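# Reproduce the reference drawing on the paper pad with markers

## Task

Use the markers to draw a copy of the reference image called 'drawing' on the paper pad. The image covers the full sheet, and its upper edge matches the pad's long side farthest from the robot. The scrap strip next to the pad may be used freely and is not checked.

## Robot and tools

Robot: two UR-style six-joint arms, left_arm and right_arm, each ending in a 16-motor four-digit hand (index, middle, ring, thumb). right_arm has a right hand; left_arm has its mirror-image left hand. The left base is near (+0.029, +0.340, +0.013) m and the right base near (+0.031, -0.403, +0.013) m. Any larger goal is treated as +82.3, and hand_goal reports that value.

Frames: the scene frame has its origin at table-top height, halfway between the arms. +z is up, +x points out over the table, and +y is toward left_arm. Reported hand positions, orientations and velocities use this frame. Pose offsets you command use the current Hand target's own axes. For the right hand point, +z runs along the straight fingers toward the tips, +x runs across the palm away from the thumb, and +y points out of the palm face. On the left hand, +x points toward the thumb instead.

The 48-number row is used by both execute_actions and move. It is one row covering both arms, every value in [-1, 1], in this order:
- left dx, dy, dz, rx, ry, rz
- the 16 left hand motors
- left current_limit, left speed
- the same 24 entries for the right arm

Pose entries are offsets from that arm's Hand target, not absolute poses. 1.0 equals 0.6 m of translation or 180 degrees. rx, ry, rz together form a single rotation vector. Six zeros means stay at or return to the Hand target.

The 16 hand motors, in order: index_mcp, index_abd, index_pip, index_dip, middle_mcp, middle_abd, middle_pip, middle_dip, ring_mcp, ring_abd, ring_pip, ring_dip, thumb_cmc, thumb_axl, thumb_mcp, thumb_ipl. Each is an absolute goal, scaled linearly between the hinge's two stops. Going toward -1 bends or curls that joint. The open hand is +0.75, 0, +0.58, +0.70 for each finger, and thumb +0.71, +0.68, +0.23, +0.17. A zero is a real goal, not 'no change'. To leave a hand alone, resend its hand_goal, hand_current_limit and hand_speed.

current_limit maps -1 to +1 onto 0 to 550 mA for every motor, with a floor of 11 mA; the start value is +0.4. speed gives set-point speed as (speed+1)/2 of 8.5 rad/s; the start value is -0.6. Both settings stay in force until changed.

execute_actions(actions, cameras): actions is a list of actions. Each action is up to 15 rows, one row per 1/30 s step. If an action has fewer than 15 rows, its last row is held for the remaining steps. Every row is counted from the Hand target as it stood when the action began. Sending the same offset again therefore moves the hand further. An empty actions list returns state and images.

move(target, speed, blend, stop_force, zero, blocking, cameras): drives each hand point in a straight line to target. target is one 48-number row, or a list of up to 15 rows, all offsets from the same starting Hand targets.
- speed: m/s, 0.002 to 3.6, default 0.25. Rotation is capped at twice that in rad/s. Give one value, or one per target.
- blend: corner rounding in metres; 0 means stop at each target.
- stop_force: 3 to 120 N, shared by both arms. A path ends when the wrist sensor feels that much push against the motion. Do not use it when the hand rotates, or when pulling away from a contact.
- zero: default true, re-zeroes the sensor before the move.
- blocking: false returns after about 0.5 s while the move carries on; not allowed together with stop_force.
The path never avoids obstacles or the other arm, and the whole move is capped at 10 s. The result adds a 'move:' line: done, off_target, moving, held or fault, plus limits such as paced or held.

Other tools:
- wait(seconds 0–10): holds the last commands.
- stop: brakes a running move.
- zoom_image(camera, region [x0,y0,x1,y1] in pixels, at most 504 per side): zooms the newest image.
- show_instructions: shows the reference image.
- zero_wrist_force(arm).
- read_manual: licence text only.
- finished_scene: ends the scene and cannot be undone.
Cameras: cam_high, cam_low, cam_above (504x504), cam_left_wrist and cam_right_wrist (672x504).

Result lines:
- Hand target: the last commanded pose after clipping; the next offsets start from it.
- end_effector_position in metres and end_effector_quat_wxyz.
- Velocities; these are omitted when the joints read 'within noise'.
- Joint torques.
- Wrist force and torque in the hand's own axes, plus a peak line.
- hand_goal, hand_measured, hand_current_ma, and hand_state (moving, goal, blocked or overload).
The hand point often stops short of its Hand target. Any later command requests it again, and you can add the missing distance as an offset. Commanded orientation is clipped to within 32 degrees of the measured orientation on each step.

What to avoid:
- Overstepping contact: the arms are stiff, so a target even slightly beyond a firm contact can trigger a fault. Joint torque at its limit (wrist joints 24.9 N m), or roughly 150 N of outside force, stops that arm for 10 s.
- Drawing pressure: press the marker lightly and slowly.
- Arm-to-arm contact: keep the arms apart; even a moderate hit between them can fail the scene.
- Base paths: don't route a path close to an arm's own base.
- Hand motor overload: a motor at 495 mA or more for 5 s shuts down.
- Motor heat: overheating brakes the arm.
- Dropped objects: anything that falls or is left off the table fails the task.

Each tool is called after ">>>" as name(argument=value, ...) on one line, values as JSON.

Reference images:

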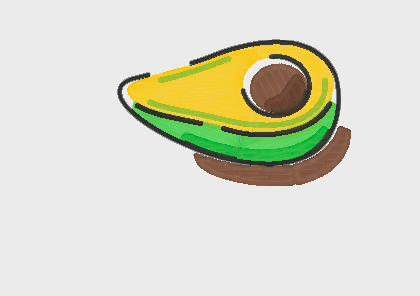

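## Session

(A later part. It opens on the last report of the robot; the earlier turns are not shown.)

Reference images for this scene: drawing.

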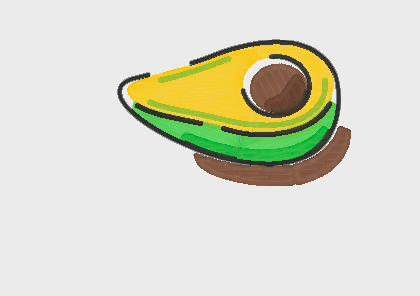

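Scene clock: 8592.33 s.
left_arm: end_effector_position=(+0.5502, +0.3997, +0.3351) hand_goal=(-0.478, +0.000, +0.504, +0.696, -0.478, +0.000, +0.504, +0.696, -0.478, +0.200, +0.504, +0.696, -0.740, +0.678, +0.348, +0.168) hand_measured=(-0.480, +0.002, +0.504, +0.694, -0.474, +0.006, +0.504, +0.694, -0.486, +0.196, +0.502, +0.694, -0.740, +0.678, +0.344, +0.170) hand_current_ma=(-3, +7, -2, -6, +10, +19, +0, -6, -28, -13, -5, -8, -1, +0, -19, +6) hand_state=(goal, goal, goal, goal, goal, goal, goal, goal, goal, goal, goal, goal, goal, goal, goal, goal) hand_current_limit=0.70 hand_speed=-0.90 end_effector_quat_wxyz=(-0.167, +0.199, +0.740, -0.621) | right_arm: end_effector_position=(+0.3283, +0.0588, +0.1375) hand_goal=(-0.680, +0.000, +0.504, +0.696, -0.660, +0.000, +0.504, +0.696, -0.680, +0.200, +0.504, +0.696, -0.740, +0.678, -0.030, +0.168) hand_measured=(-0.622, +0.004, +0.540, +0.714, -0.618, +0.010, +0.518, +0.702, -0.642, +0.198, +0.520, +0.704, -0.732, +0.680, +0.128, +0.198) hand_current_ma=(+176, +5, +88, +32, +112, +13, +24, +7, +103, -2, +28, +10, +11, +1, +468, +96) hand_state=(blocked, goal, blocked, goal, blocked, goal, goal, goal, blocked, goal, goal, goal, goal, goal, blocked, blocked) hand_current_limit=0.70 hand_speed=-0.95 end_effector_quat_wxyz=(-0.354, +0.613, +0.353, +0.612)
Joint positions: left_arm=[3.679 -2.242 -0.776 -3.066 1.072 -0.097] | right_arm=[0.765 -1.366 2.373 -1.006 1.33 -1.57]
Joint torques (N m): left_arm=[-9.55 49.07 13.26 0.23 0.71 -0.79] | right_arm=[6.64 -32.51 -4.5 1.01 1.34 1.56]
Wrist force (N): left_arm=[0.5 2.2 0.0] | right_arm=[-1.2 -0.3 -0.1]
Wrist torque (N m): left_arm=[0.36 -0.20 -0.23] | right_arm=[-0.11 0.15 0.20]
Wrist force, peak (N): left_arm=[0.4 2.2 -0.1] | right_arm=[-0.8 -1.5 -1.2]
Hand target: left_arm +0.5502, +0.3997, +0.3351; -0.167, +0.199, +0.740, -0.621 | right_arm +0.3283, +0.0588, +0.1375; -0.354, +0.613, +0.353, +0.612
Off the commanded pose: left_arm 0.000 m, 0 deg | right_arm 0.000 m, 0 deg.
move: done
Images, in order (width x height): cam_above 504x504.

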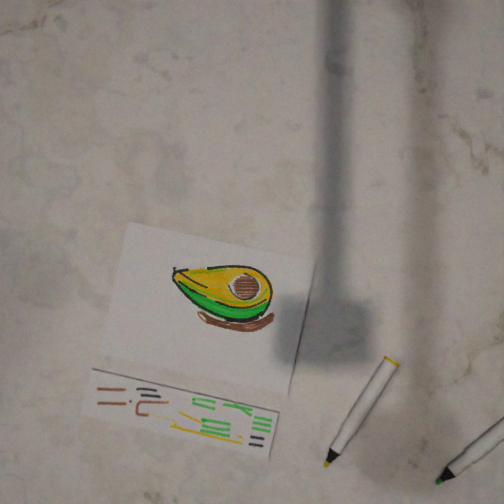

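>>> move(target=[[0,0,0,0,0,0,-0.479,0,0.504,0.696,-0.479,0,0.504,0.696,-0.479,0.2,0.504,0.696,-0.74,0.678,0.348,0.168,0.7,-0.9,-0.0765,0.40343,0.18971,0,0,0,-0.68,0,0.504,0.696,-0.66,0,0.504,0.696,-0.68,0.2,0.504,0.696,-0.74,0.678,-0.03,0.168,0.7,-0.95],[0,0,0,0,0,0,-0.479,0,0.504,0.696,-0.479,0,0.504,0.696,-0.479,0.2,0.504,0.696,-0.74,0.678,0.348,0.168,0.7,-0.9,-0.0849,0.40343,0.18971,0,0,0,-0.68,0,0.504,0.696,-0.66,0,0.504,0.696,-0.68,0.2,0.504,0.696,-0.74,0.678,-0.03,0.168,0.7,-0.95],[0,0,0,0,0,0,-0.479,0,0.504,0.696,-0.479,0,0.504,0.696,-0.479,0.2,0.504,0.696,-0.74,0.678,0.348,0.168,0.7,-0.9,-0.0849,0.41323,0.18424,0,0,0,-0.68,0,0.504,0.696,-0.66,0,0.504,0.696,-0.68,0.2,0.504,0.696,-0.74,0.678,-0.03,0.168,0.7,-0.95],[0,0,0,0,0,0,-0.479,0,0.504,0.696,-0.479,0,0.504,0.696,-0.479,0.2,0.504,0.696,-0.74,0.678,0.348,0.168,0.7,-0.9,-0.0849,0.42557,0.18403,0,0,0,-0.68,0,0.504,0.696,-0.66,0,0.504,0.696,-0.68,0.2,0.504,0.696,-0.74,0.678,-0.03,0.168,0.7,-0.95],[0,0,0,0,0,0,-0.479,0,0.504,0.696,-0.479,0,0.504,0.696,-0.479,0.2,0.504,0.696,-0.74,0.678,0.348,0.168,0.7,-0.9,-0.0849,0.43543,0.19089,0,0,0,-0.68,0,0.504,0.696,-0.66,0,0.504,0.696,-0.68,0.2,0.504,0.696,-0.74,0.678,-0.03,0.168,0.7,-0.95],[0,0,0,0,0,0,-0.479,0,0.504,0.696,-0.479,0,0.504,0.696,-0.479,0.2,0.504,0.696,-0.74,0.678,0.348,0.168,0.7,-0.9,-0.0849,0.44072,0.20585,0,0,0,-0.68,0,0.504,0.696,-0.66,0,0.504,0.696,-0.68,0.2,0.504,0.696,-0.74,0.678,-0.03,0.168,0.7,-0.95],[0,0,0,0,0,0,-0.479,0,0.504,0.696,-0.479,0,0.504,0.696,-0.479,0.2,0.504,0.696,-0.74,0.678,0.348,0.168,0.7,-0.9,-0.0849,0.43772,0.22327,0,0,0,-0.68,0,0.504,0.696,-0.66,0,0.504,0.696,-0.68,0.2,0.504,0.696,-0.74,0.678,-0.03,0.168,0.7,-0.95],[0,0,0,0,0,0,-0.479,0,0.504,0.696,-0.479,0,0.504,0.696,-0.479,0.2,0.504,0.696,-0.74,0.678,0.348,0.168,0.7,-0.9,-0.0765,0.43772,0.22327,0,0,0,-0.68,0,0.504,0.696,-0.66,0,0.504,0.696,-0.68,0.2,0.504,0.696,-0.74,0.678,-0.03,0.168,0.7,-0.95],[0,0,0,0,0,0,-0.479,0,0.504,0.696,-0.479,0,0.504,0.696,-0.479,0.2,0.504,0.696,-0.74,0.678,0.348,0.168,0.7,-0.9,-0.0765,0.39550,0.20110,0,0,0,-0.68,0,0.504,0.696,-0.66,0,0.504,0.696,-0.68,0.2,0.504,0.696,-0.74,0.678,-0.03,0.168,0.7,-0.95],[0,0,0,0,0,0,-0.479,0,0.504,0.696,-0.479,0,0.504,0.696,-0.479,0.2,0.504,0.696,-0.74,0.678,0.348,0.168,0.7,-0.9,-0.0849,0.39550,0.20110,0,0,0,-0.68,0,0.504,0.696,-0.66,0,0.504,0.696,-0.68,0.2,0.504,0.696,-0.74,0.678,-0.03,0.168,0.7,-0.95],[0,0,0,0,0,0,-0.479,0,0.504,0.696,-0.479,0,0.504,0.696,-0.479,0.2,0.504,0.696,-0.74,0.678,0.348,0.168,0.7,-0.9,-0.0849,0.39328,0.21619,0,0,0,-0.68,0,0.504,0.696,-0.66,0,0.504,0.696,-0.68,0.2,0.504,0.696,-0.74,0.678,-0.03,0.168,0.7,-0.95],[0,0,0,0,0,0,-0.479,0,0.504,0.696,-0.479,0,0.504,0.696,-0.479,0.2,0.504,0.696,-0.74,0.678,0.348,0.168,0.7,-0.9,-0.0849,0.39743,0.22813,0,0,0,-0.68,0,0.504,0.696,-0.66,0,0.504,0.696,-0.68,0.2,0.504,0.696,-0.74,0.678,-0.03,0.168,0.7,-0.95],[0,0,0,0,0,0,-0.479,0,0.504,0.696,-0.479,0,0.504,0.696,-0.479,0.2,0.504,0.696,-0.74,0.678,0.348,0.168,0.7,-0.9,-0.0849,0.40454,0.23667,0,0,0,-0.68,0,0.504,0.696,-0.66,0,0.504,0.696,-0.68,0.2,0.504,0.696,-0.74,0.678,-0.03,0.168,0.7,-0.95],[0,0,0,0,0,0,-0.479,0,0.504,0.696,-0.479,0,0.504,0.696,-0.479,0.2,0.504,0.696,-0.74,0.678,0.348,0.168,0.7,-0.9,-0.0765,0.40454,0.23667,0,0,0,-0.68,0,0.504,0.696,-0.66,0,0.504,0.696,-0.68,0.2,0.504,0.696,-0.74,0.678,-0.03,0.168,0.7,-0.95]], speed=[0.25,0.02,0.05,0.05,0.05,0.05,0.05,0.05,0.1,0.02,0.05,0.05,0.05,0.05], blend=[0,0,0.002,0.002,0.002,0.002,0,0.002,0,0,0.002,0.002,0,0])

>>> move(target=[0,0,0,0,0,0,-0.479,0,0.504,0.696,-0.479,0,0.504,0.696,-0.479,0.2,0.504,0.696,-0.74,0.678,0.348,0.168,0.7,-0.9,0.0765,-0.40454,-0.23667,0,0,0,-0.68,0,0.504,0.696,-0.66,0,0.504,0.696,-0.68,0.2,0.504,0.696,-0.74,0.678,-0.03,0.168,0.7,-0.95], speed=0.3, cameras=["cam_above"])

>>> zoom_image(camera="cam_above", region=[160, 240, 280, 330])

Scene clock: 8652.73 s.
left_arm: end_effector_position=(+0.5502, +0.3997, +0.3351) hand_goal=(-0.478, +0.000, +0.504, +0.696, -0.478, +0.000, +0.504, +0.696, -0.478, +0.200, +0.504, +0.696, -0.740, +0.678, +0.348, +0.168) hand_measured=(-0.480, +0.002, +0.504, +0.694, -0.474, +0.006, +0.504, +0.694, -0.486, +0.196, +0.502, +0.694, -0.740, +0.678, +0.344, +0.170) hand_current_ma=(-3, +7, -2, -6, +10, +19, +0, -6, -28, -13, -5, -8, -1, +0, -19, +6) hand_state=(goal, goal, goal, goal, goal, goal, goal, goal, goal, goal, goal, goal, goal, goal, goal, goal) hand_current_limit=0.70 hand_speed=-0.90 end_effector_quat_wxyz=(-0.167, +0.199, +0.740, -0.621) | right_arm: end_effector_position=(+0.6095, +0.0602, +0.0913) hand_goal=(-0.680, +0.000, +0.504, +0.696, -0.660, +0.000, +0.504, +0.696, -0.680, +0.200, +0.504, +0.696, -0.740, +0.678, -0.030, +0.168) hand_measured=(-0.622, +0.004, +0.540, +0.714, -0.618, +0.010, +0.518, +0.702, -0.642, +0.198, +0.520, +0.704, -0.732, +0.680, +0.128, +0.198) hand_current_ma=(+176, +5, +88, +32, +112, +13, +24, +7, +103, -2, +28, +10, +11, +1, +468, +96) hand_state=(blocked, goal, blocked, goal, blocked, goal, goal, goal, blocked, goal, goal, goal, goal, goal, blocked, blocked) hand_current_limit=0.70 hand_speed=-0.95 end_effector_quat_wxyz=(-0.354, +0.613, +0.353, +0.612)
Joint positions: left_arm=[3.679 -2.242 -0.776 -3.066 1.072 -0.097] | right_arm=[0.355 -0.969 1.888 -0.919 0.92 -1.57]
Joint torques (N m): left_arm=[-9.35 49.21 14.09 0.33 0.8 -0.89] | right_arm=[6.67 -51.16 -20.45 1.36 1.27 -0.82]
Wrist force (N): left_arm=[0.3 1.8 0.0] | right_arm=[-1.1 -0.2 0.0]
Wrist torque (N m): left_arm=[0.32 -0.17 -0.24] | right_arm=[-0.08 0.14 0.17]
Wrist force, peak (N): left_arm=[0.4 2.2 -0.1] | right_arm=[-0.7 -1.7 -0.9]
Hand target: left_arm +0.5502, +0.3997, +0.3351; -0.167, +0.199, +0.740, -0.621 | right_arm +0.6095, +0.0602, +0.0914; -0.354, +0.613, +0.353, +0.612
Off the commanded pose: left_arm 0.000 m, 0 deg | right_arm 0.000 m, 0 deg.
move: done

Scene clock: 8654.37 s.
left_arm: end_effector_position=(+0.5502, +0.3997, +0.3351) hand_goal=(-0.478, +0.000, +0.504, +0.696, -0.478, +0.000, +0.504, +0.696, -0.478, +0.200, +0.504, +0.696, -0.740, +0.678, +0.348, +0.168) hand_measured=(-0.480, +0.002, +0.504, +0.694, -0.474, +0.006, +0.504, +0.694, -0.486, +0.196, +0.502, +0.694, -0.740, +0.678, +0.344, +0.170) hand_current_ma=(-3, +7, -2, -6, +10, +19, +0, -6, -28, -13, -5, -8, -1, +0, -19, +6) hand_state=(goal, goal, goal, goal, goal, goal, goal, goal, goal, goal, goal, goal, goal, goal, goal, goal) hand_current_limit=0.70 hand_speed=-0.90 end_effector_quat_wxyz=(-0.167, +0.199, +0.740, -0.621) | right_arm: end_effector_position=(+0.3283, +0.0588, +0.1375) hand_goal=(-0.680, +0.000, +0.504, +0.696, -0.660, +0.000, +0.504, +0.696, -0.680, +0.200, +0.504, +0.696, -0.740, +0.678, -0.030, +0.168) hand_measured=(-0.622, +0.004, +0.540, +0.714, -0.618, +0.010, +0.518, +0.702, -0.642, +0.198, +0.520, +0.704, -0.732, +0.680, +0.128, +0.198) hand_current_ma=(+176, +5, +88, +32, +112, +13, +24, +7, +103, -2, +28, +10, +11, +1, +468, +96) hand_state=(blocked, goal, blocked, goal, blocked, goal, goal, goal, blocked, goal, goal, goal, goal, goal, blocked, blocked) hand_current_limit=0.70 hand_speed=-0.95 end_effector_quat_wxyz=(-0.354, +0.613, +0.353, +0.612)
Joint positions: left_arm=[3.679 -2.242 -0.776 -3.066 1.072 -0.097] | right_arm=[0.765 -1.366 2.373 -1.006 1.33 -1.57]
Joint torques (N m): left_arm=[-9.36 48.28 14.04 0.35 0.74 -0.94] | right_arm=[7.68 -32.94 -4.77 1.07 1.38 -0.85]
Wrist force (N): left_arm=[0.3 2.2 0.0] | right_arm=[-1.0 0.2 -0.1]
Wrist torque (N m): left_arm=[0.36 -0.18 -0.24] | right_arm=[-0.04 0.13 0.20]
Wrist force, peak (N): left_arm=[0.4 2.3 0.1] | right_arm=[-0.7 -1.5 -1.4]
Hand target: left_arm +0.5502, +0.3997, +0.3351; -0.167, +0.199, +0.740, -0.621 | right_arm +0.3283, +0.0588, +0.1375; -0.354, +0.613, +0.353, +0.612
Off the commanded pose: left_arm 0.000 m, 0 deg | right_arm 0.000 m, 0 deg.
move: done
Images, in order (width x height): cam_above 504x504.

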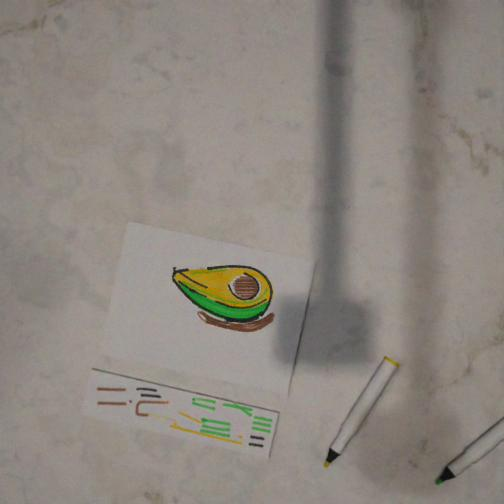

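Scaled by 4.200 from the camera's 504x504 image, which has a finer 720x720 frame.

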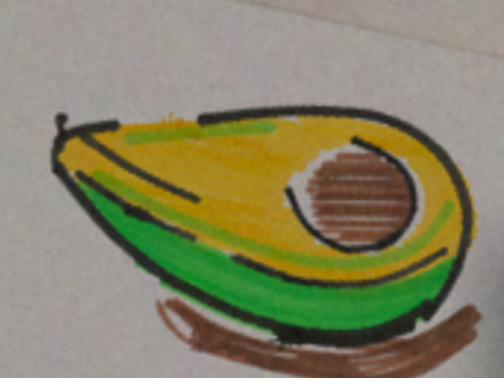

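>>> move(target=[[0,0,0,0,0,0,-0.479,0,0.504,0.696,-0.479,0,0.504,0.696,-0.479,0.2,0.504,0.696,-0.74,0.678,0.348,0.168,0.7,-0.9,0.1875,0.71542,-0.01148,0,0,0,-0.68,0,0.504,0.696,-0.66,0,0.504,0.696,-0.68,0.2,0.504,0.696,-0.74,0.678,-0.03,0.168,0.7,-0.95],[0,0,0,0,0,0,-0.479,0,0.504,0.696,-0.479,0,0.504,0.696,-0.479,0.2,0.504,0.696,-0.74,0.678,0.348,0.168,0.7,-0.9,0.1875,0.71542,-0.01148,-0.04362,-0.04362,0.49859,-0.68,0,0.504,0.696,-0.66,0,0.504,0.696,-0.68,0.2,0.504,0.696,-0.74,0.678,-0.03,0.168,0.7,-0.95]], speed=[0.25,0.3], blend=[0,0], cameras=["cam_above", "cam_high"])

Scene clock: 8770.77 s.
left_arm: end_effector_position=(+0.5502, +0.3997, +0.3351) hand_goal=(-0.478, +0.000, +0.504, +0.696, -0.478, +0.000, +0.504, +0.696, -0.478, +0.200, +0.504, +0.696, -0.740, +0.678, +0.348, +0.168) hand_measured=(-0.480, +0.002, +0.504, +0.694, -0.474, +0.006, +0.504, +0.694, -0.486, +0.196, +0.502, +0.694, -0.740, +0.678, +0.344, +0.170) hand_current_ma=(-3, +7, -2, -6, +10, +19, +0, -6, -28, -13, -5, -8, -1, +0, -19, +6) hand_state=(goal, goal, goal, goal, goal, goal, goal, goal, goal, goal, goal, goal, goal, goal, goal, goal) hand_current_limit=0.70 hand_speed=-0.90 end_effector_quat_wxyz=(-0.167, +0.199, +0.740, -0.621) | right_arm: end_effector_position=(+0.6965, -0.1621, +0.2496) hand_goal=(-0.680, +0.000, +0.504, +0.696, -0.660, +0.000, +0.504, +0.696, -0.680, +0.200, +0.504, +0.696, -0.740, +0.678, -0.030, +0.168) hand_measured=(-0.622, +0.004, +0.540, +0.714, -0.618, +0.010, +0.518, +0.702, -0.642, +0.198, +0.520, +0.704, -0.732, +0.680, +0.128, +0.198) hand_current_ma=(+176, +5, +88, +32, +112, +13, +24, +7, +103, -2, +28, +10, +11, +1, +467, +96) hand_state=(blocked, goal, blocked, goal, blocked, goal, goal, goal, blocked, goal, goal, goal, goal, goal, blocked, blocked) hand_current_limit=0.70 hand_speed=-0.95 end_effector_quat_wxyz=(-0.621, +0.740, -0.199, +0.166)
Joint positions: left_arm=[3.679 -2.242 -0.776 -3.066 1.072 -0.097] | right_arm=[-0.191 -1.015 1.204 0.262 0.41 -0.416]
Joint torques (N m): left_arm=[-9.65 49.2 13.99 0.43 0.59 -0.93] | right_arm=[-5.85 -29.26 -25.68 3.13 -2.34 2.12]
Wrist force (N): left_arm=[0.6 1.9 0.0] | right_arm=[1.2 1.5 -1.3]
Wrist torque (N m): left_arm=[0.32 -0.22 -0.22] | right_arm=[0.21 -0.03 0.02]
Wrist force, peak (N): left_arm=[0.4 2.2 -0.1] | right_arm=[1.6 1.9 -0.9]
Hand target: left_arm +0.5502, +0.3997, +0.3351; -0.167, +0.199, +0.740, -0.621 | right_arm +0.6965, -0.1621, +0.2496; -0.621, +0.740, -0.199, +0.166
Off the commanded pose: left_arm 0.000 m, 0 deg | right_arm 0.000 m, 0 deg.
move: done
Images, in order (width x height): cam_high 504x504, cam_above 504x504.

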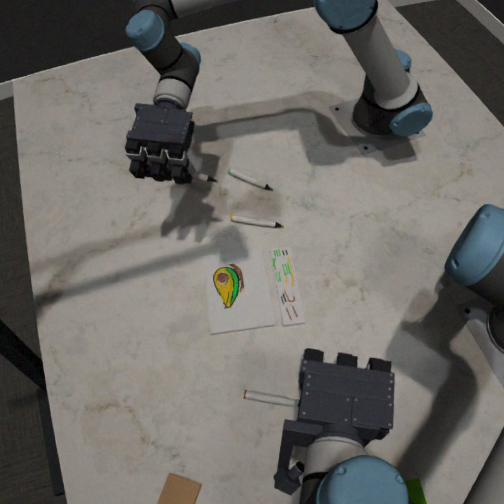

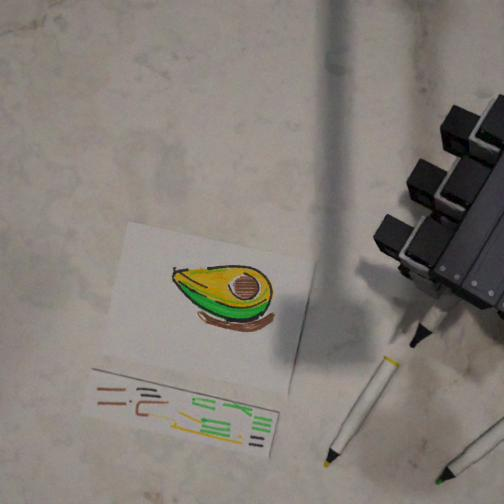

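>>> move(target=[0,0,0,0,0,0,-0.479,0,0.504,0.696,-0.479,0,0.504,0.696,-0.479,0.2,0.504,0.696,-0.74,0.678,0.348,0.168,0.7,-0.9,0,0.27908,0.04919,0,0,0,-0.68,0,0.504,0.696,-0.66,0,0.504,0.696,-0.68,0.2,0.504,0.696,-0.74,0.678,-0.03,0.168,0.7,-0.95], speed=0.12, cameras=["cam_above", "cam_high"])

>>> zoom_image(camera="cam_high", region=[100, 90, 300, 260])

Scene clock: 8779.73 s.
left_arm: end_effector_position=(+0.5502, +0.3997, +0.3351) hand_goal=(-0.478, +0.000, +0.504, +0.696, -0.478, +0.000, +0.504, +0.696, -0.478, +0.200, +0.504, +0.696, -0.740, +0.678, +0.348, +0.168) hand_measured=(-0.480, +0.002, +0.504, +0.694, -0.474, +0.006, +0.504, +0.694, -0.486, +0.196, +0.502, +0.694, -0.740, +0.678, +0.344, +0.170) hand_current_ma=(-3, +7, -2, -6, +10, +19, +0, -6, -28, -13, -5, -8, -1, +0, -19, +6) hand_state=(goal, goal, goal, goal, goal, goal, goal, goal, goal, goal, goal, goal, goal, goal, goal, goal) hand_current_limit=0.70 hand_speed=-0.90 end_effector_quat_wxyz=(-0.167, +0.199, +0.740, -0.621) | right_arm: end_effector_position=(+0.6964, -0.1620, +0.0797) hand_goal=(-0.680, +0.000, +0.504, +0.696, -0.660, +0.000, +0.504, +0.696, -0.680, +0.200, +0.504, +0.696, -0.740, +0.678, -0.030, +0.168) hand_measured=(-0.622, +0.004, +0.540, +0.714, -0.618, +0.010, +0.518, +0.702, -0.642, +0.198, +0.520, +0.704, -0.732, +0.680, +0.128, +0.198) hand_current_ma=(+176, +5, +88, +32, +112, +13, +24, +7, +103, -2, +28, +10, +11, +1, +467, +96) hand_state=(blocked, goal, blocked, goal, blocked, goal, goal, goal, blocked, goal, goal, goal, goal, goal, blocked, blocked) hand_current_limit=0.70 hand_speed=-0.95 end_effector_quat_wxyz=(-0.621, +0.740, -0.199, +0.166)
Joint positions: left_arm=[3.679 -2.242 -0.776 -3.066 1.072 -0.097] | right_arm=[-0.191 -0.866 1.418 -0.103 0.41 -0.416]
Joint torques (N m): left_arm=[-10.2 48.73 14.31 0.52 0.49 -1.18] | right_arm=[2.36 -33.3 -8.54 -1.65 0.83 2.08]
Wrist force (N): left_arm=[0.3 2.0 -0.2] | right_arm=[1.0 1.8 -0.7]
Wrist torque (N m): left_arm=[0.35 -0.18 -0.24] | right_arm=[0.19 -0.01 0.01]
Wrist force, peak (N): left_arm=[0.4 2.2 0.1] | right_arm=[1.3 3.0 -1.2]
Hand target: left_arm +0.5502, +0.3997, +0.3351; -0.167, +0.199, +0.740, -0.621 | right_arm +0.6964, -0.1620, +0.0796; -0.621, +0.740, -0.199, +0.166
Off the commanded pose: left_arm 0.000 m, 0 deg | right_arm 0.000 m, 0 deg.
move: done
Images, in order (width x height): cam_high 504x504, cam_above 504x504.

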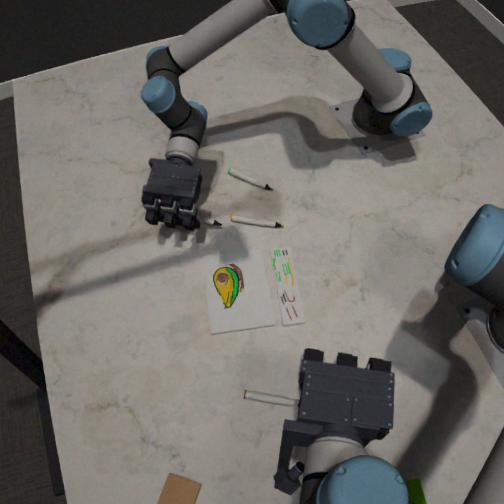

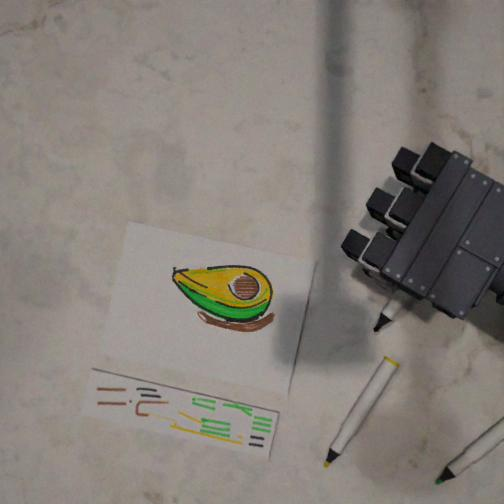

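Scaled by 2.520 from the camera's 504x504 image, which has a finer 720x720 frame.

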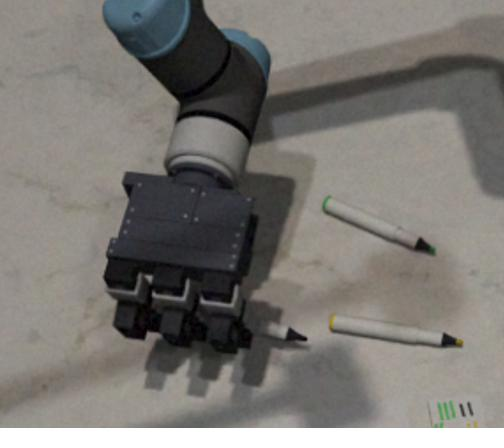

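>>> move(target=[0,0,0,0,0,0,-0.479,0,0.504,0.696,-0.479,0,0.504,0.696,-0.479,0.2,0.504,0.696,-0.74,0.678,0.348,0.168,0.7,-0.9,0,0.054175,0.00955,0,0,0,-0.68,0,0.504,0.696,-0.66,0,0.504,0.696,-0.68,0.2,0.504,0.696,-0.74,0.678,-0.03,0.168,0.7,-0.95], speed=0.008, stop_force=3)

Scene clock: 8789.70 s.
left_arm: end_effector_position=(+0.5502, +0.3997, +0.3351) hand_goal=(-0.478, +0.000, +0.504, +0.696, -0.478, +0.000, +0.504, +0.696, -0.478, +0.200, +0.504, +0.696, -0.740, +0.678, +0.348, +0.168) hand_measured=(-0.480, +0.002, +0.504, +0.694, -0.474, +0.006, +0.504, +0.694, -0.486, +0.196, +0.502, +0.694, -0.740, +0.678, +0.344, +0.170) hand_current_ma=(-3, +7, -2, -6, +10, +19, +0, -6, -28, -13, -5, -8, -1, +0, -19, +6) hand_state=(goal, goal, goal, goal, goal, goal, goal, goal, goal, goal, goal, goal, goal, goal, goal, goal) hand_current_limit=0.70 hand_speed=-0.90 end_effector_quat_wxyz=(-0.167, +0.199, +0.740, -0.621) | right_arm: end_effector_position=(+0.6964, -0.1620, +0.0563) hand_goal=(-0.680, +0.000, +0.504, +0.696, -0.660, +0.000, +0.504, +0.696, -0.680, +0.200, +0.504, +0.696, -0.740, +0.678, -0.030, +0.168) hand_measured=(-0.622, +0.004, +0.538, +0.712, -0.618, +0.008, +0.520, +0.702, -0.642, +0.196, +0.520, +0.704, -0.740, +0.680, +0.114, +0.198) hand_current_ma=(+175, +5, +82, +28, +112, +11, +28, +9, +103, -3, +31, +12, +0, +1, +468, +96) hand_state=(blocked, goal, blocked, goal, blocked, goal, goal, goal, blocked, goal, goal, goal, goal, goal, blocked, blocked) hand_current_limit=0.70 hand_speed=-0.95 end_effector_quat_wxyz=(-0.621, +0.740, -0.199, +0.166)
Joint positions: left_arm=[3.679 -2.242 -0.776 -3.066 1.072 -0.097] | right_arm=[-0.191 -0.836 1.433 -0.148 0.41 -0.416]
Joint torques (N m): left_arm=[-9.58 49.26 14.46 0.48 0.53 -1.19] | right_arm=[4.58 -56.09 -22.36 3.06 0.84 0.89]
Wrist force (N): left_arm=[0.3 1.7 0.0] | right_arm=[1.0 -0.9 -1.3]
Wrist torque (N m): left_arm=[0.30 -0.18 -0.23] | right_arm=[0.05 -0.01 0.02]
Wrist force, peak (N): left_arm=[0.4 2.2 -0.1] | right_arm=[0.7 -7.1 -0.9]
Hand target: left_arm +0.5502, +0.3997, +0.3351; -0.167, +0.199, +0.740, -0.621 | right_arm +0.6964, -0.1620, +0.0563; -0.621, +0.740, -0.199, +0.166 (not the last commanded pose)
Off the commanded pose: left_arm 0.000 m, 0 deg | right_arm 0.010 m, 0 deg.
move: contact (right_arm)

>>> move(target=[[0,0,0,0,0,0,-0.479,0,0.504,0.696,-0.479,0,0.504,0.696,-0.479,0.2,0.504,0.696,-0.74,0.678,0.348,0.168,0.7,-0.9,0,0.0008,0.0001,0,0,0,-0.63,0,0.504,0.696,-0.61,0,0.504,0.696,-0.63,0.2,0.504,0.696,-0.74,0.678,0.09,0.168,0.7,-0.95],[0,0,0,0,0,0,-0.479,0,0.504,0.696,-0.479,0,0.504,0.696,-0.479,0.2,0.504,0.696,-0.74,0.678,0.348,0.168,0.7,-0.9,0,0.0016,0.0003,0,0,0,-0.62,0,0.504,0.696,-0.60,0,0.504,0.696,-0.62,0.2,0.504,0.696,-0.74,0.678,0.16,0.168,0.7,-0.95]], speed=0.01, blend=0, cameras=["cam_high"])

>>> zoom_image(camera="cam_high", region=[100, 90, 300, 260])

Scene clock: 8802.00 s.
left_arm: end_effector_position=(+0.5502, +0.3997, +0.3351) hand_goal=(-0.478, +0.000, +0.504, +0.696, -0.478, +0.000, +0.504, +0.696, -0.478, +0.200, +0.504, +0.696, -0.740, +0.678, +0.348, +0.168) hand_measured=(-0.480, +0.002, +0.504, +0.694, -0.474, +0.006, +0.504, +0.694, -0.486, +0.196, +0.502, +0.694, -0.740, +0.678, +0.344, +0.170) hand_current_ma=(-3, +7, -2, -6, +10, +19, +0, -6, -28, -13, -5, -8, -1, +0, -19, +6) hand_state=(goal, goal, goal, goal, goal, goal, goal, goal, goal, goal, goal, goal, goal, goal, goal, goal) hand_current_limit=0.70 hand_speed=-0.90 end_effector_quat_wxyz=(-0.167, +0.199, +0.740, -0.621) | right_arm: end_effector_position=(+0.6963, -0.1620, +0.0553) hand_goal=(-0.620, +0.000, +0.504, +0.696, -0.600, +0.000, +0.504, +0.696, -0.620, +0.200, +0.504, +0.696, -0.740, +0.678, +0.160, +0.168) hand_measured=(-0.612, +0.002, +0.508, +0.698, -0.600, +0.008, +0.502, +0.694, -0.620, +0.198, +0.502, +0.694, -0.742, +0.680, +0.158, +0.170) hand_current_ma=(+12, +3, +6, +2, +0, +11, -2, -2, +0, -2, -2, -3, -1, +1, -3, +3) hand_state=(goal, goal, goal, goal, goal, goal, goal, goal, goal, goal, goal, goal, goal, goal, goal, goal) hand_current_limit=0.70 hand_speed=-0.95 end_effector_quat_wxyz=(-0.621, +0.740, -0.199, +0.166)
Joint positions: left_arm=[3.679 -2.242 -0.776 -3.066 1.072 -0.097] | right_arm=[-0.191 -0.834 1.434 -0.15 0.41 -0.416]
Joint torques (N m): left_arm=[-9.94 49.39 14.27 0.52 0.63 -1.37] | right_arm=[5.74 -39.94 -12.76 -1 0.41 1.89]
Wrist force (N): left_arm=[0.2 1.9 0.0] | right_arm=[1.2 1.4 -1.1]
Wrist torque (N m): left_arm=[0.32 -0.16 -0.24] | right_arm=[0.18 -0.03 0.01]
Wrist force, peak (N): left_arm=[0.5 2.2 -0.3] | right_arm=[0.5 -17.8 -1.4]
Hand target: left_arm +0.5502, +0.3997, +0.3351; -0.167, +0.199, +0.740, -0.621 | right_arm +0.6964, -0.1620, +0.0553; -0.621, +0.740, -0.199, +0.166
Off the commanded pose: left_arm 0.000 m, 0 deg | right_arm 0.000 m, 0 deg.
move: done
Images, in order (width x height): cam_high 504x504.

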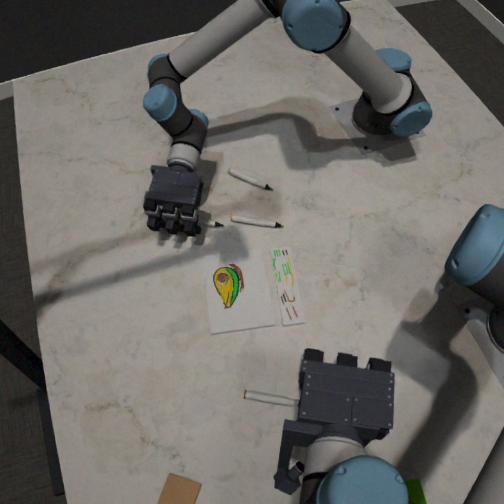

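Scaled by 2.520 from the camera's 504x504 image, which has a finer 720x720 frame.

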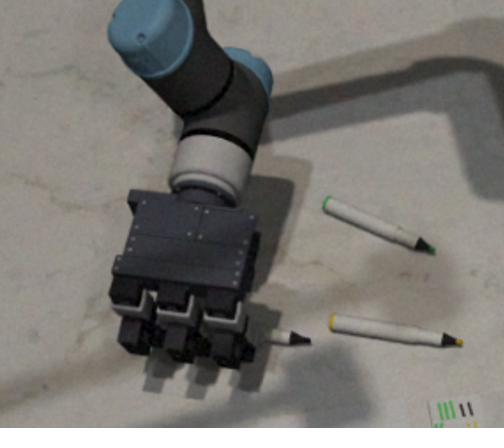

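>>> move(target=[[0,0,0,0,0,0,-0.479,0,0.504,0.696,-0.479,0,0.504,0.696,-0.479,0.2,0.504,0.696,-0.74,0.678,0.348,0.168,0.7,-0.9,0,0,0,0,0,0,-0.60,0,0.504,0.696,-0.58,0,0.504,0.696,-0.60,0.2,0.504,0.696,-0.74,0.678,0.22,0.168,0.7,-0.95],[0,0,0,0,0,0,-0.479,0,0.504,0.696,-0.479,0,0.504,0.696,-0.479,0.2,0.504,0.696,-0.74,0.678,0.348,0.168,0.7,-0.9,0,-0.0082,-0.00145,0,0,0,-0.58,0,0.504,0.696,-0.56,0,0.504,0.696,-0.58,0.2,0.504,0.696,-0.74,0.678,0.348,0.168,0.7,-0.95]], speed=0.01, blend=0, cameras=["cam_above", "cam_high"])

>>> zoom_image(camera="cam_high", region=[100, 90, 300, 260])

Scene clock: 8812.73 s.
left_arm: end_effector_position=(+0.5502, +0.3997, +0.3351) hand_goal=(-0.478, +0.000, +0.504, +0.696, -0.478, +0.000, +0.504, +0.696, -0.478, +0.200, +0.504, +0.696, -0.740, +0.678, +0.348, +0.168) hand_measured=(-0.480, +0.002, +0.504, +0.694, -0.474, +0.006, +0.504, +0.694, -0.486, +0.196, +0.502, +0.694, -0.740, +0.678, +0.344, +0.170) hand_current_ma=(-3, +7, -2, -6, +10, +19, +0, -6, -28, -13, -5, -8, -1, +0, -19, +6) hand_state=(goal, goal, goal, goal, goal, goal, goal, goal, goal, goal, goal, goal, goal, goal, goal, goal) hand_current_limit=0.70 hand_speed=-0.90 end_effector_quat_wxyz=(-0.167, +0.199, +0.740, -0.621) | right_arm: end_effector_position=(+0.6964, -0.1620, +0.0603) hand_goal=(-0.580, +0.000, +0.504, +0.696, -0.560, +0.000, +0.504, +0.696, -0.580, +0.200, +0.504, +0.696, -0.740, +0.678, +0.348, +0.168) hand_measured=(-0.580, +0.002, +0.508, +0.698, -0.560, +0.008, +0.502, +0.694, -0.582, +0.198, +0.502, +0.694, -0.742, +0.680, +0.344, +0.170) hand_current_ma=(+0, +2, +5, +2, +0, +11, -2, -2, -1, -2, -2, -3, -1, +1, -8, +2) hand_state=(goal, goal, goal, goal, goal, goal, goal, goal, goal, goal, goal, goal, goal, goal, goal, goal) hand_current_limit=0.70 hand_speed=-0.95 end_effector_quat_wxyz=(-0.621, +0.740, -0.199, +0.166)
Joint positions: left_arm=[3.679 -2.242 -0.776 -3.066 1.072 -0.097] | right_arm=[-0.191 -0.841 1.431 -0.14 0.41 -0.416]
Joint torques (N m): left_arm=[-9.82 49.54 14.08 0.4 0.49 -1.29] | right_arm=[2.03 -57.45 -22.58 3.19 -0.03 -0.66]
Wrist force (N): left_arm=[0.4 2.0 -0.1] | right_arm=[1.5 1.6 -1.0]
Wrist torque (N m): left_arm=[0.34 -0.20 -0.23] | right_arm=[0.21 -0.08 0.05]
Wrist force, peak (N): left_arm=[0.2 2.2 0.1] | right_arm=[1.8 1.7 -1.4]
Hand target: left_arm +0.5502, +0.3997, +0.3351; -0.167, +0.199, +0.740, -0.621 | right_arm +0.6964, -0.1620, +0.0603; -0.621, +0.740, -0.199, +0.166
Off the commanded pose: left_arm 0.000 m, 0 deg | right_arm 0.000 m, 0 deg.
move: done
Images, in order (width x height): cam_high 504x504, cam_above 504x504.

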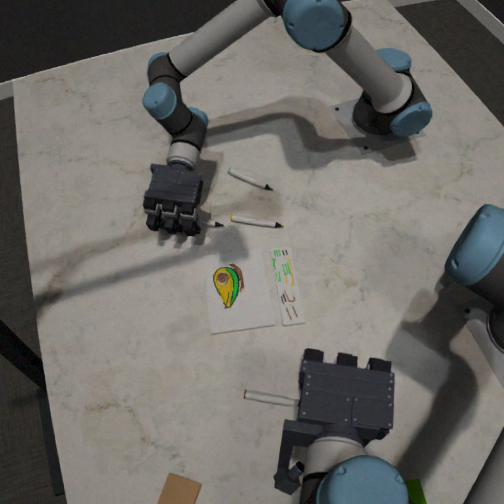

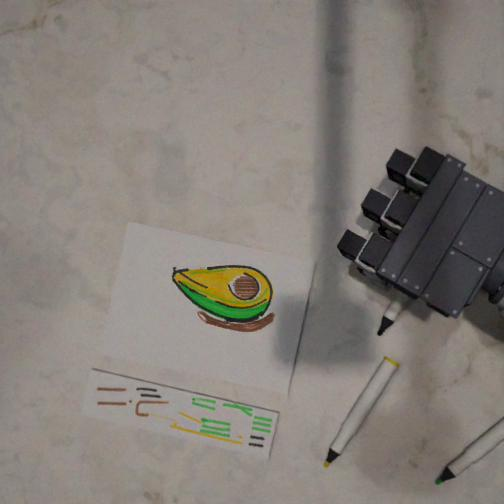

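Scaled by 2.520 from the camera's 504x504 image, which has a finer 720x720 frame.

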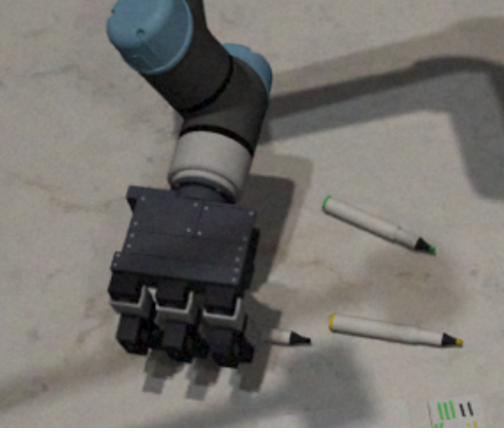

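>>> move(target=[[0,0,0,0,0,0,-0.479,0,0.504,0.696,-0.479,0,0.504,0.696,-0.479,0.2,0.504,0.696,-0.74,0.678,0.348,0.168,0.7,-0.9,-0,-0.0246,-0.00434,0,0,0,-0.55,0,0.504,0.696,-0.53,0,0.504,0.696,-0.55,0.2,0.504,0.696,-0.74,0.678,0.348,0.168,0.7,-0.95],[0,0,0,0,0,0,-0.479,0,0.504,0.696,-0.479,0,0.504,0.696,-0.479,0.2,0.504,0.696,-0.74,0.678,0.348,0.168,0.7,-0.9,0,-0.2627,-0.0463,0,0,0,-0.479,0,0.504,0.696,-0.479,0,0.504,0.696,-0.479,0.2,0.504,0.696,-0.74,0.678,0.348,0.168,0.7,-0.9]], speed=[0.015,0.1], blend=0, cameras=["cam_above", "cam_high"])

>>> zoom_image(camera="cam_high", region=[100, 90, 300, 260])

Scene clock: 8824.97 s.
left_arm: end_effector_position=(+0.5502, +0.3997, +0.3351) hand_goal=(-0.478, +0.000, +0.504, +0.696, -0.478, +0.000, +0.504, +0.696, -0.478, +0.200, +0.504, +0.696, -0.740, +0.678, +0.348, +0.168) hand_measured=(-0.480, +0.002, +0.504, +0.694, -0.474, +0.006, +0.504, +0.694, -0.486, +0.196, +0.502, +0.694, -0.740, +0.678, +0.344, +0.170) hand_current_ma=(-3, +7, -2, -6, +10, +19, +0, -6, -28, -13, -5, -8, -1, +0, -19, +6) hand_state=(goal, goal, goal, goal, goal, goal, goal, goal, goal, goal, goal, goal, goal, goal, goal, goal) hand_current_limit=0.70 hand_speed=-0.90 end_effector_quat_wxyz=(-0.167, +0.199, +0.740, -0.621) | right_arm: end_effector_position=(+0.6965, -0.1621, +0.2204) hand_goal=(-0.478, +0.000, +0.504, +0.696, -0.478, +0.000, +0.504, +0.696, -0.478, +0.200, +0.504, +0.696, -0.740, +0.678, +0.348, +0.168) hand_measured=(-0.480, +0.002, +0.508, +0.698, -0.476, +0.008, +0.504, +0.694, -0.488, +0.196, +0.502, +0.694, -0.742, +0.680, +0.344, +0.170) hand_current_ma=(-2, +2, +4, +2, +2, +11, +0, -2, -16, -3, -2, -3, -1, +1, -8, +2) hand_state=(goal, goal, goal, goal, goal, goal, goal, goal, goal, goal, goal, goal, goal, goal, goal, goal) hand_current_limit=0.70 hand_speed=-0.90 end_effector_quat_wxyz=(-0.621, +0.740, -0.199, +0.166)
Joint positions: left_arm=[3.679 -2.242 -0.776 -3.066 1.072 -0.097] | right_arm=[-0.191 -0.999 1.254 0.195 0.41 -0.416]
Joint torques (N m): left_arm=[-9.21 49.74 13.68 0.4 0.48 -1.43] | right_arm=[5.59 -53.93 -25.34 3.07 -2.3 -1.3]
Wrist force (N): left_arm=[0.2 1.7 -0.1] | right_arm=[1.2 1.5 -1.0]
Wrist torque (N m): left_arm=[0.31 -0.17 -0.24] | right_arm=[0.15 -0.04 0.15]
Wrist force, peak (N): left_arm=[0.4 2.2 -0.2] | right_arm=[1.1 2.8 -0.8]
Hand target: left_arm +0.5502, +0.3997, +0.3351; -0.167, +0.199, +0.740, -0.621 | right_arm +0.6965, -0.1621, +0.2204; -0.621, +0.740, -0.199, +0.166
Off the commanded pose: left_arm 0.000 m, 0 deg | right_arm 0.000 m, 0 deg.
move: done
Images, in order (width x height): cam_high 504x504, cam_above 504x504.

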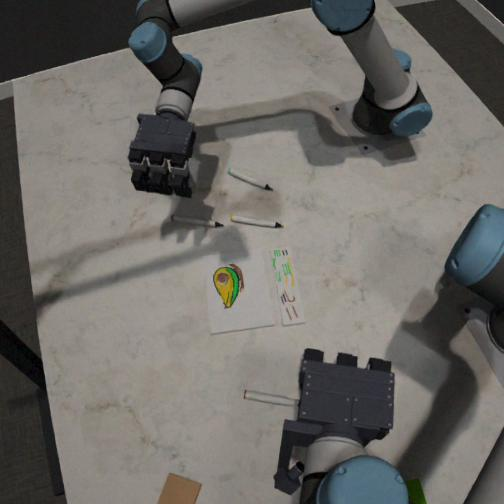

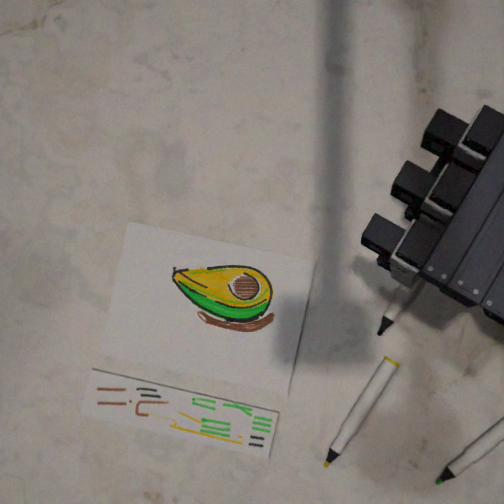

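Scaled by 2.520 from the camera's 504x504 image, which has a finer 720x720 frame.

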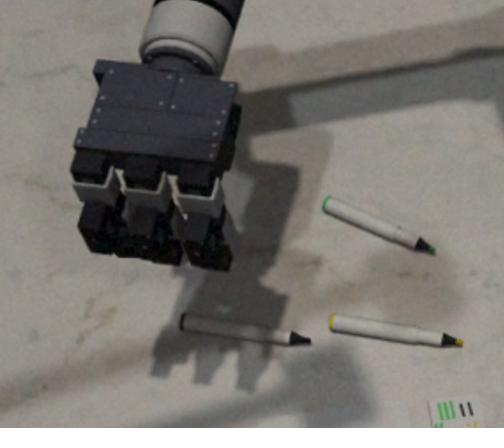

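>>> zoom_image(camera="cam_above", region=[100, 215, 320, 400])

Scaled by 2.291 from the camera's 504x504 image, which has a finer 720x720 frame.

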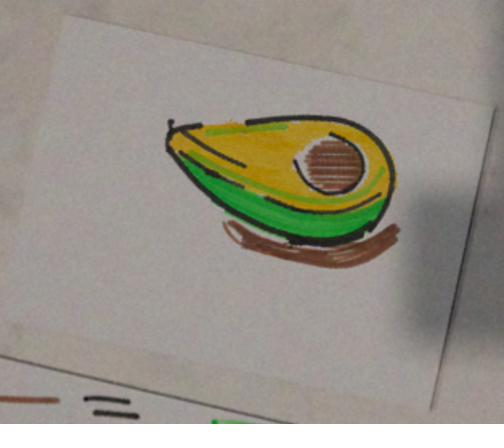

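>>> finished_scene()

The scene is finished.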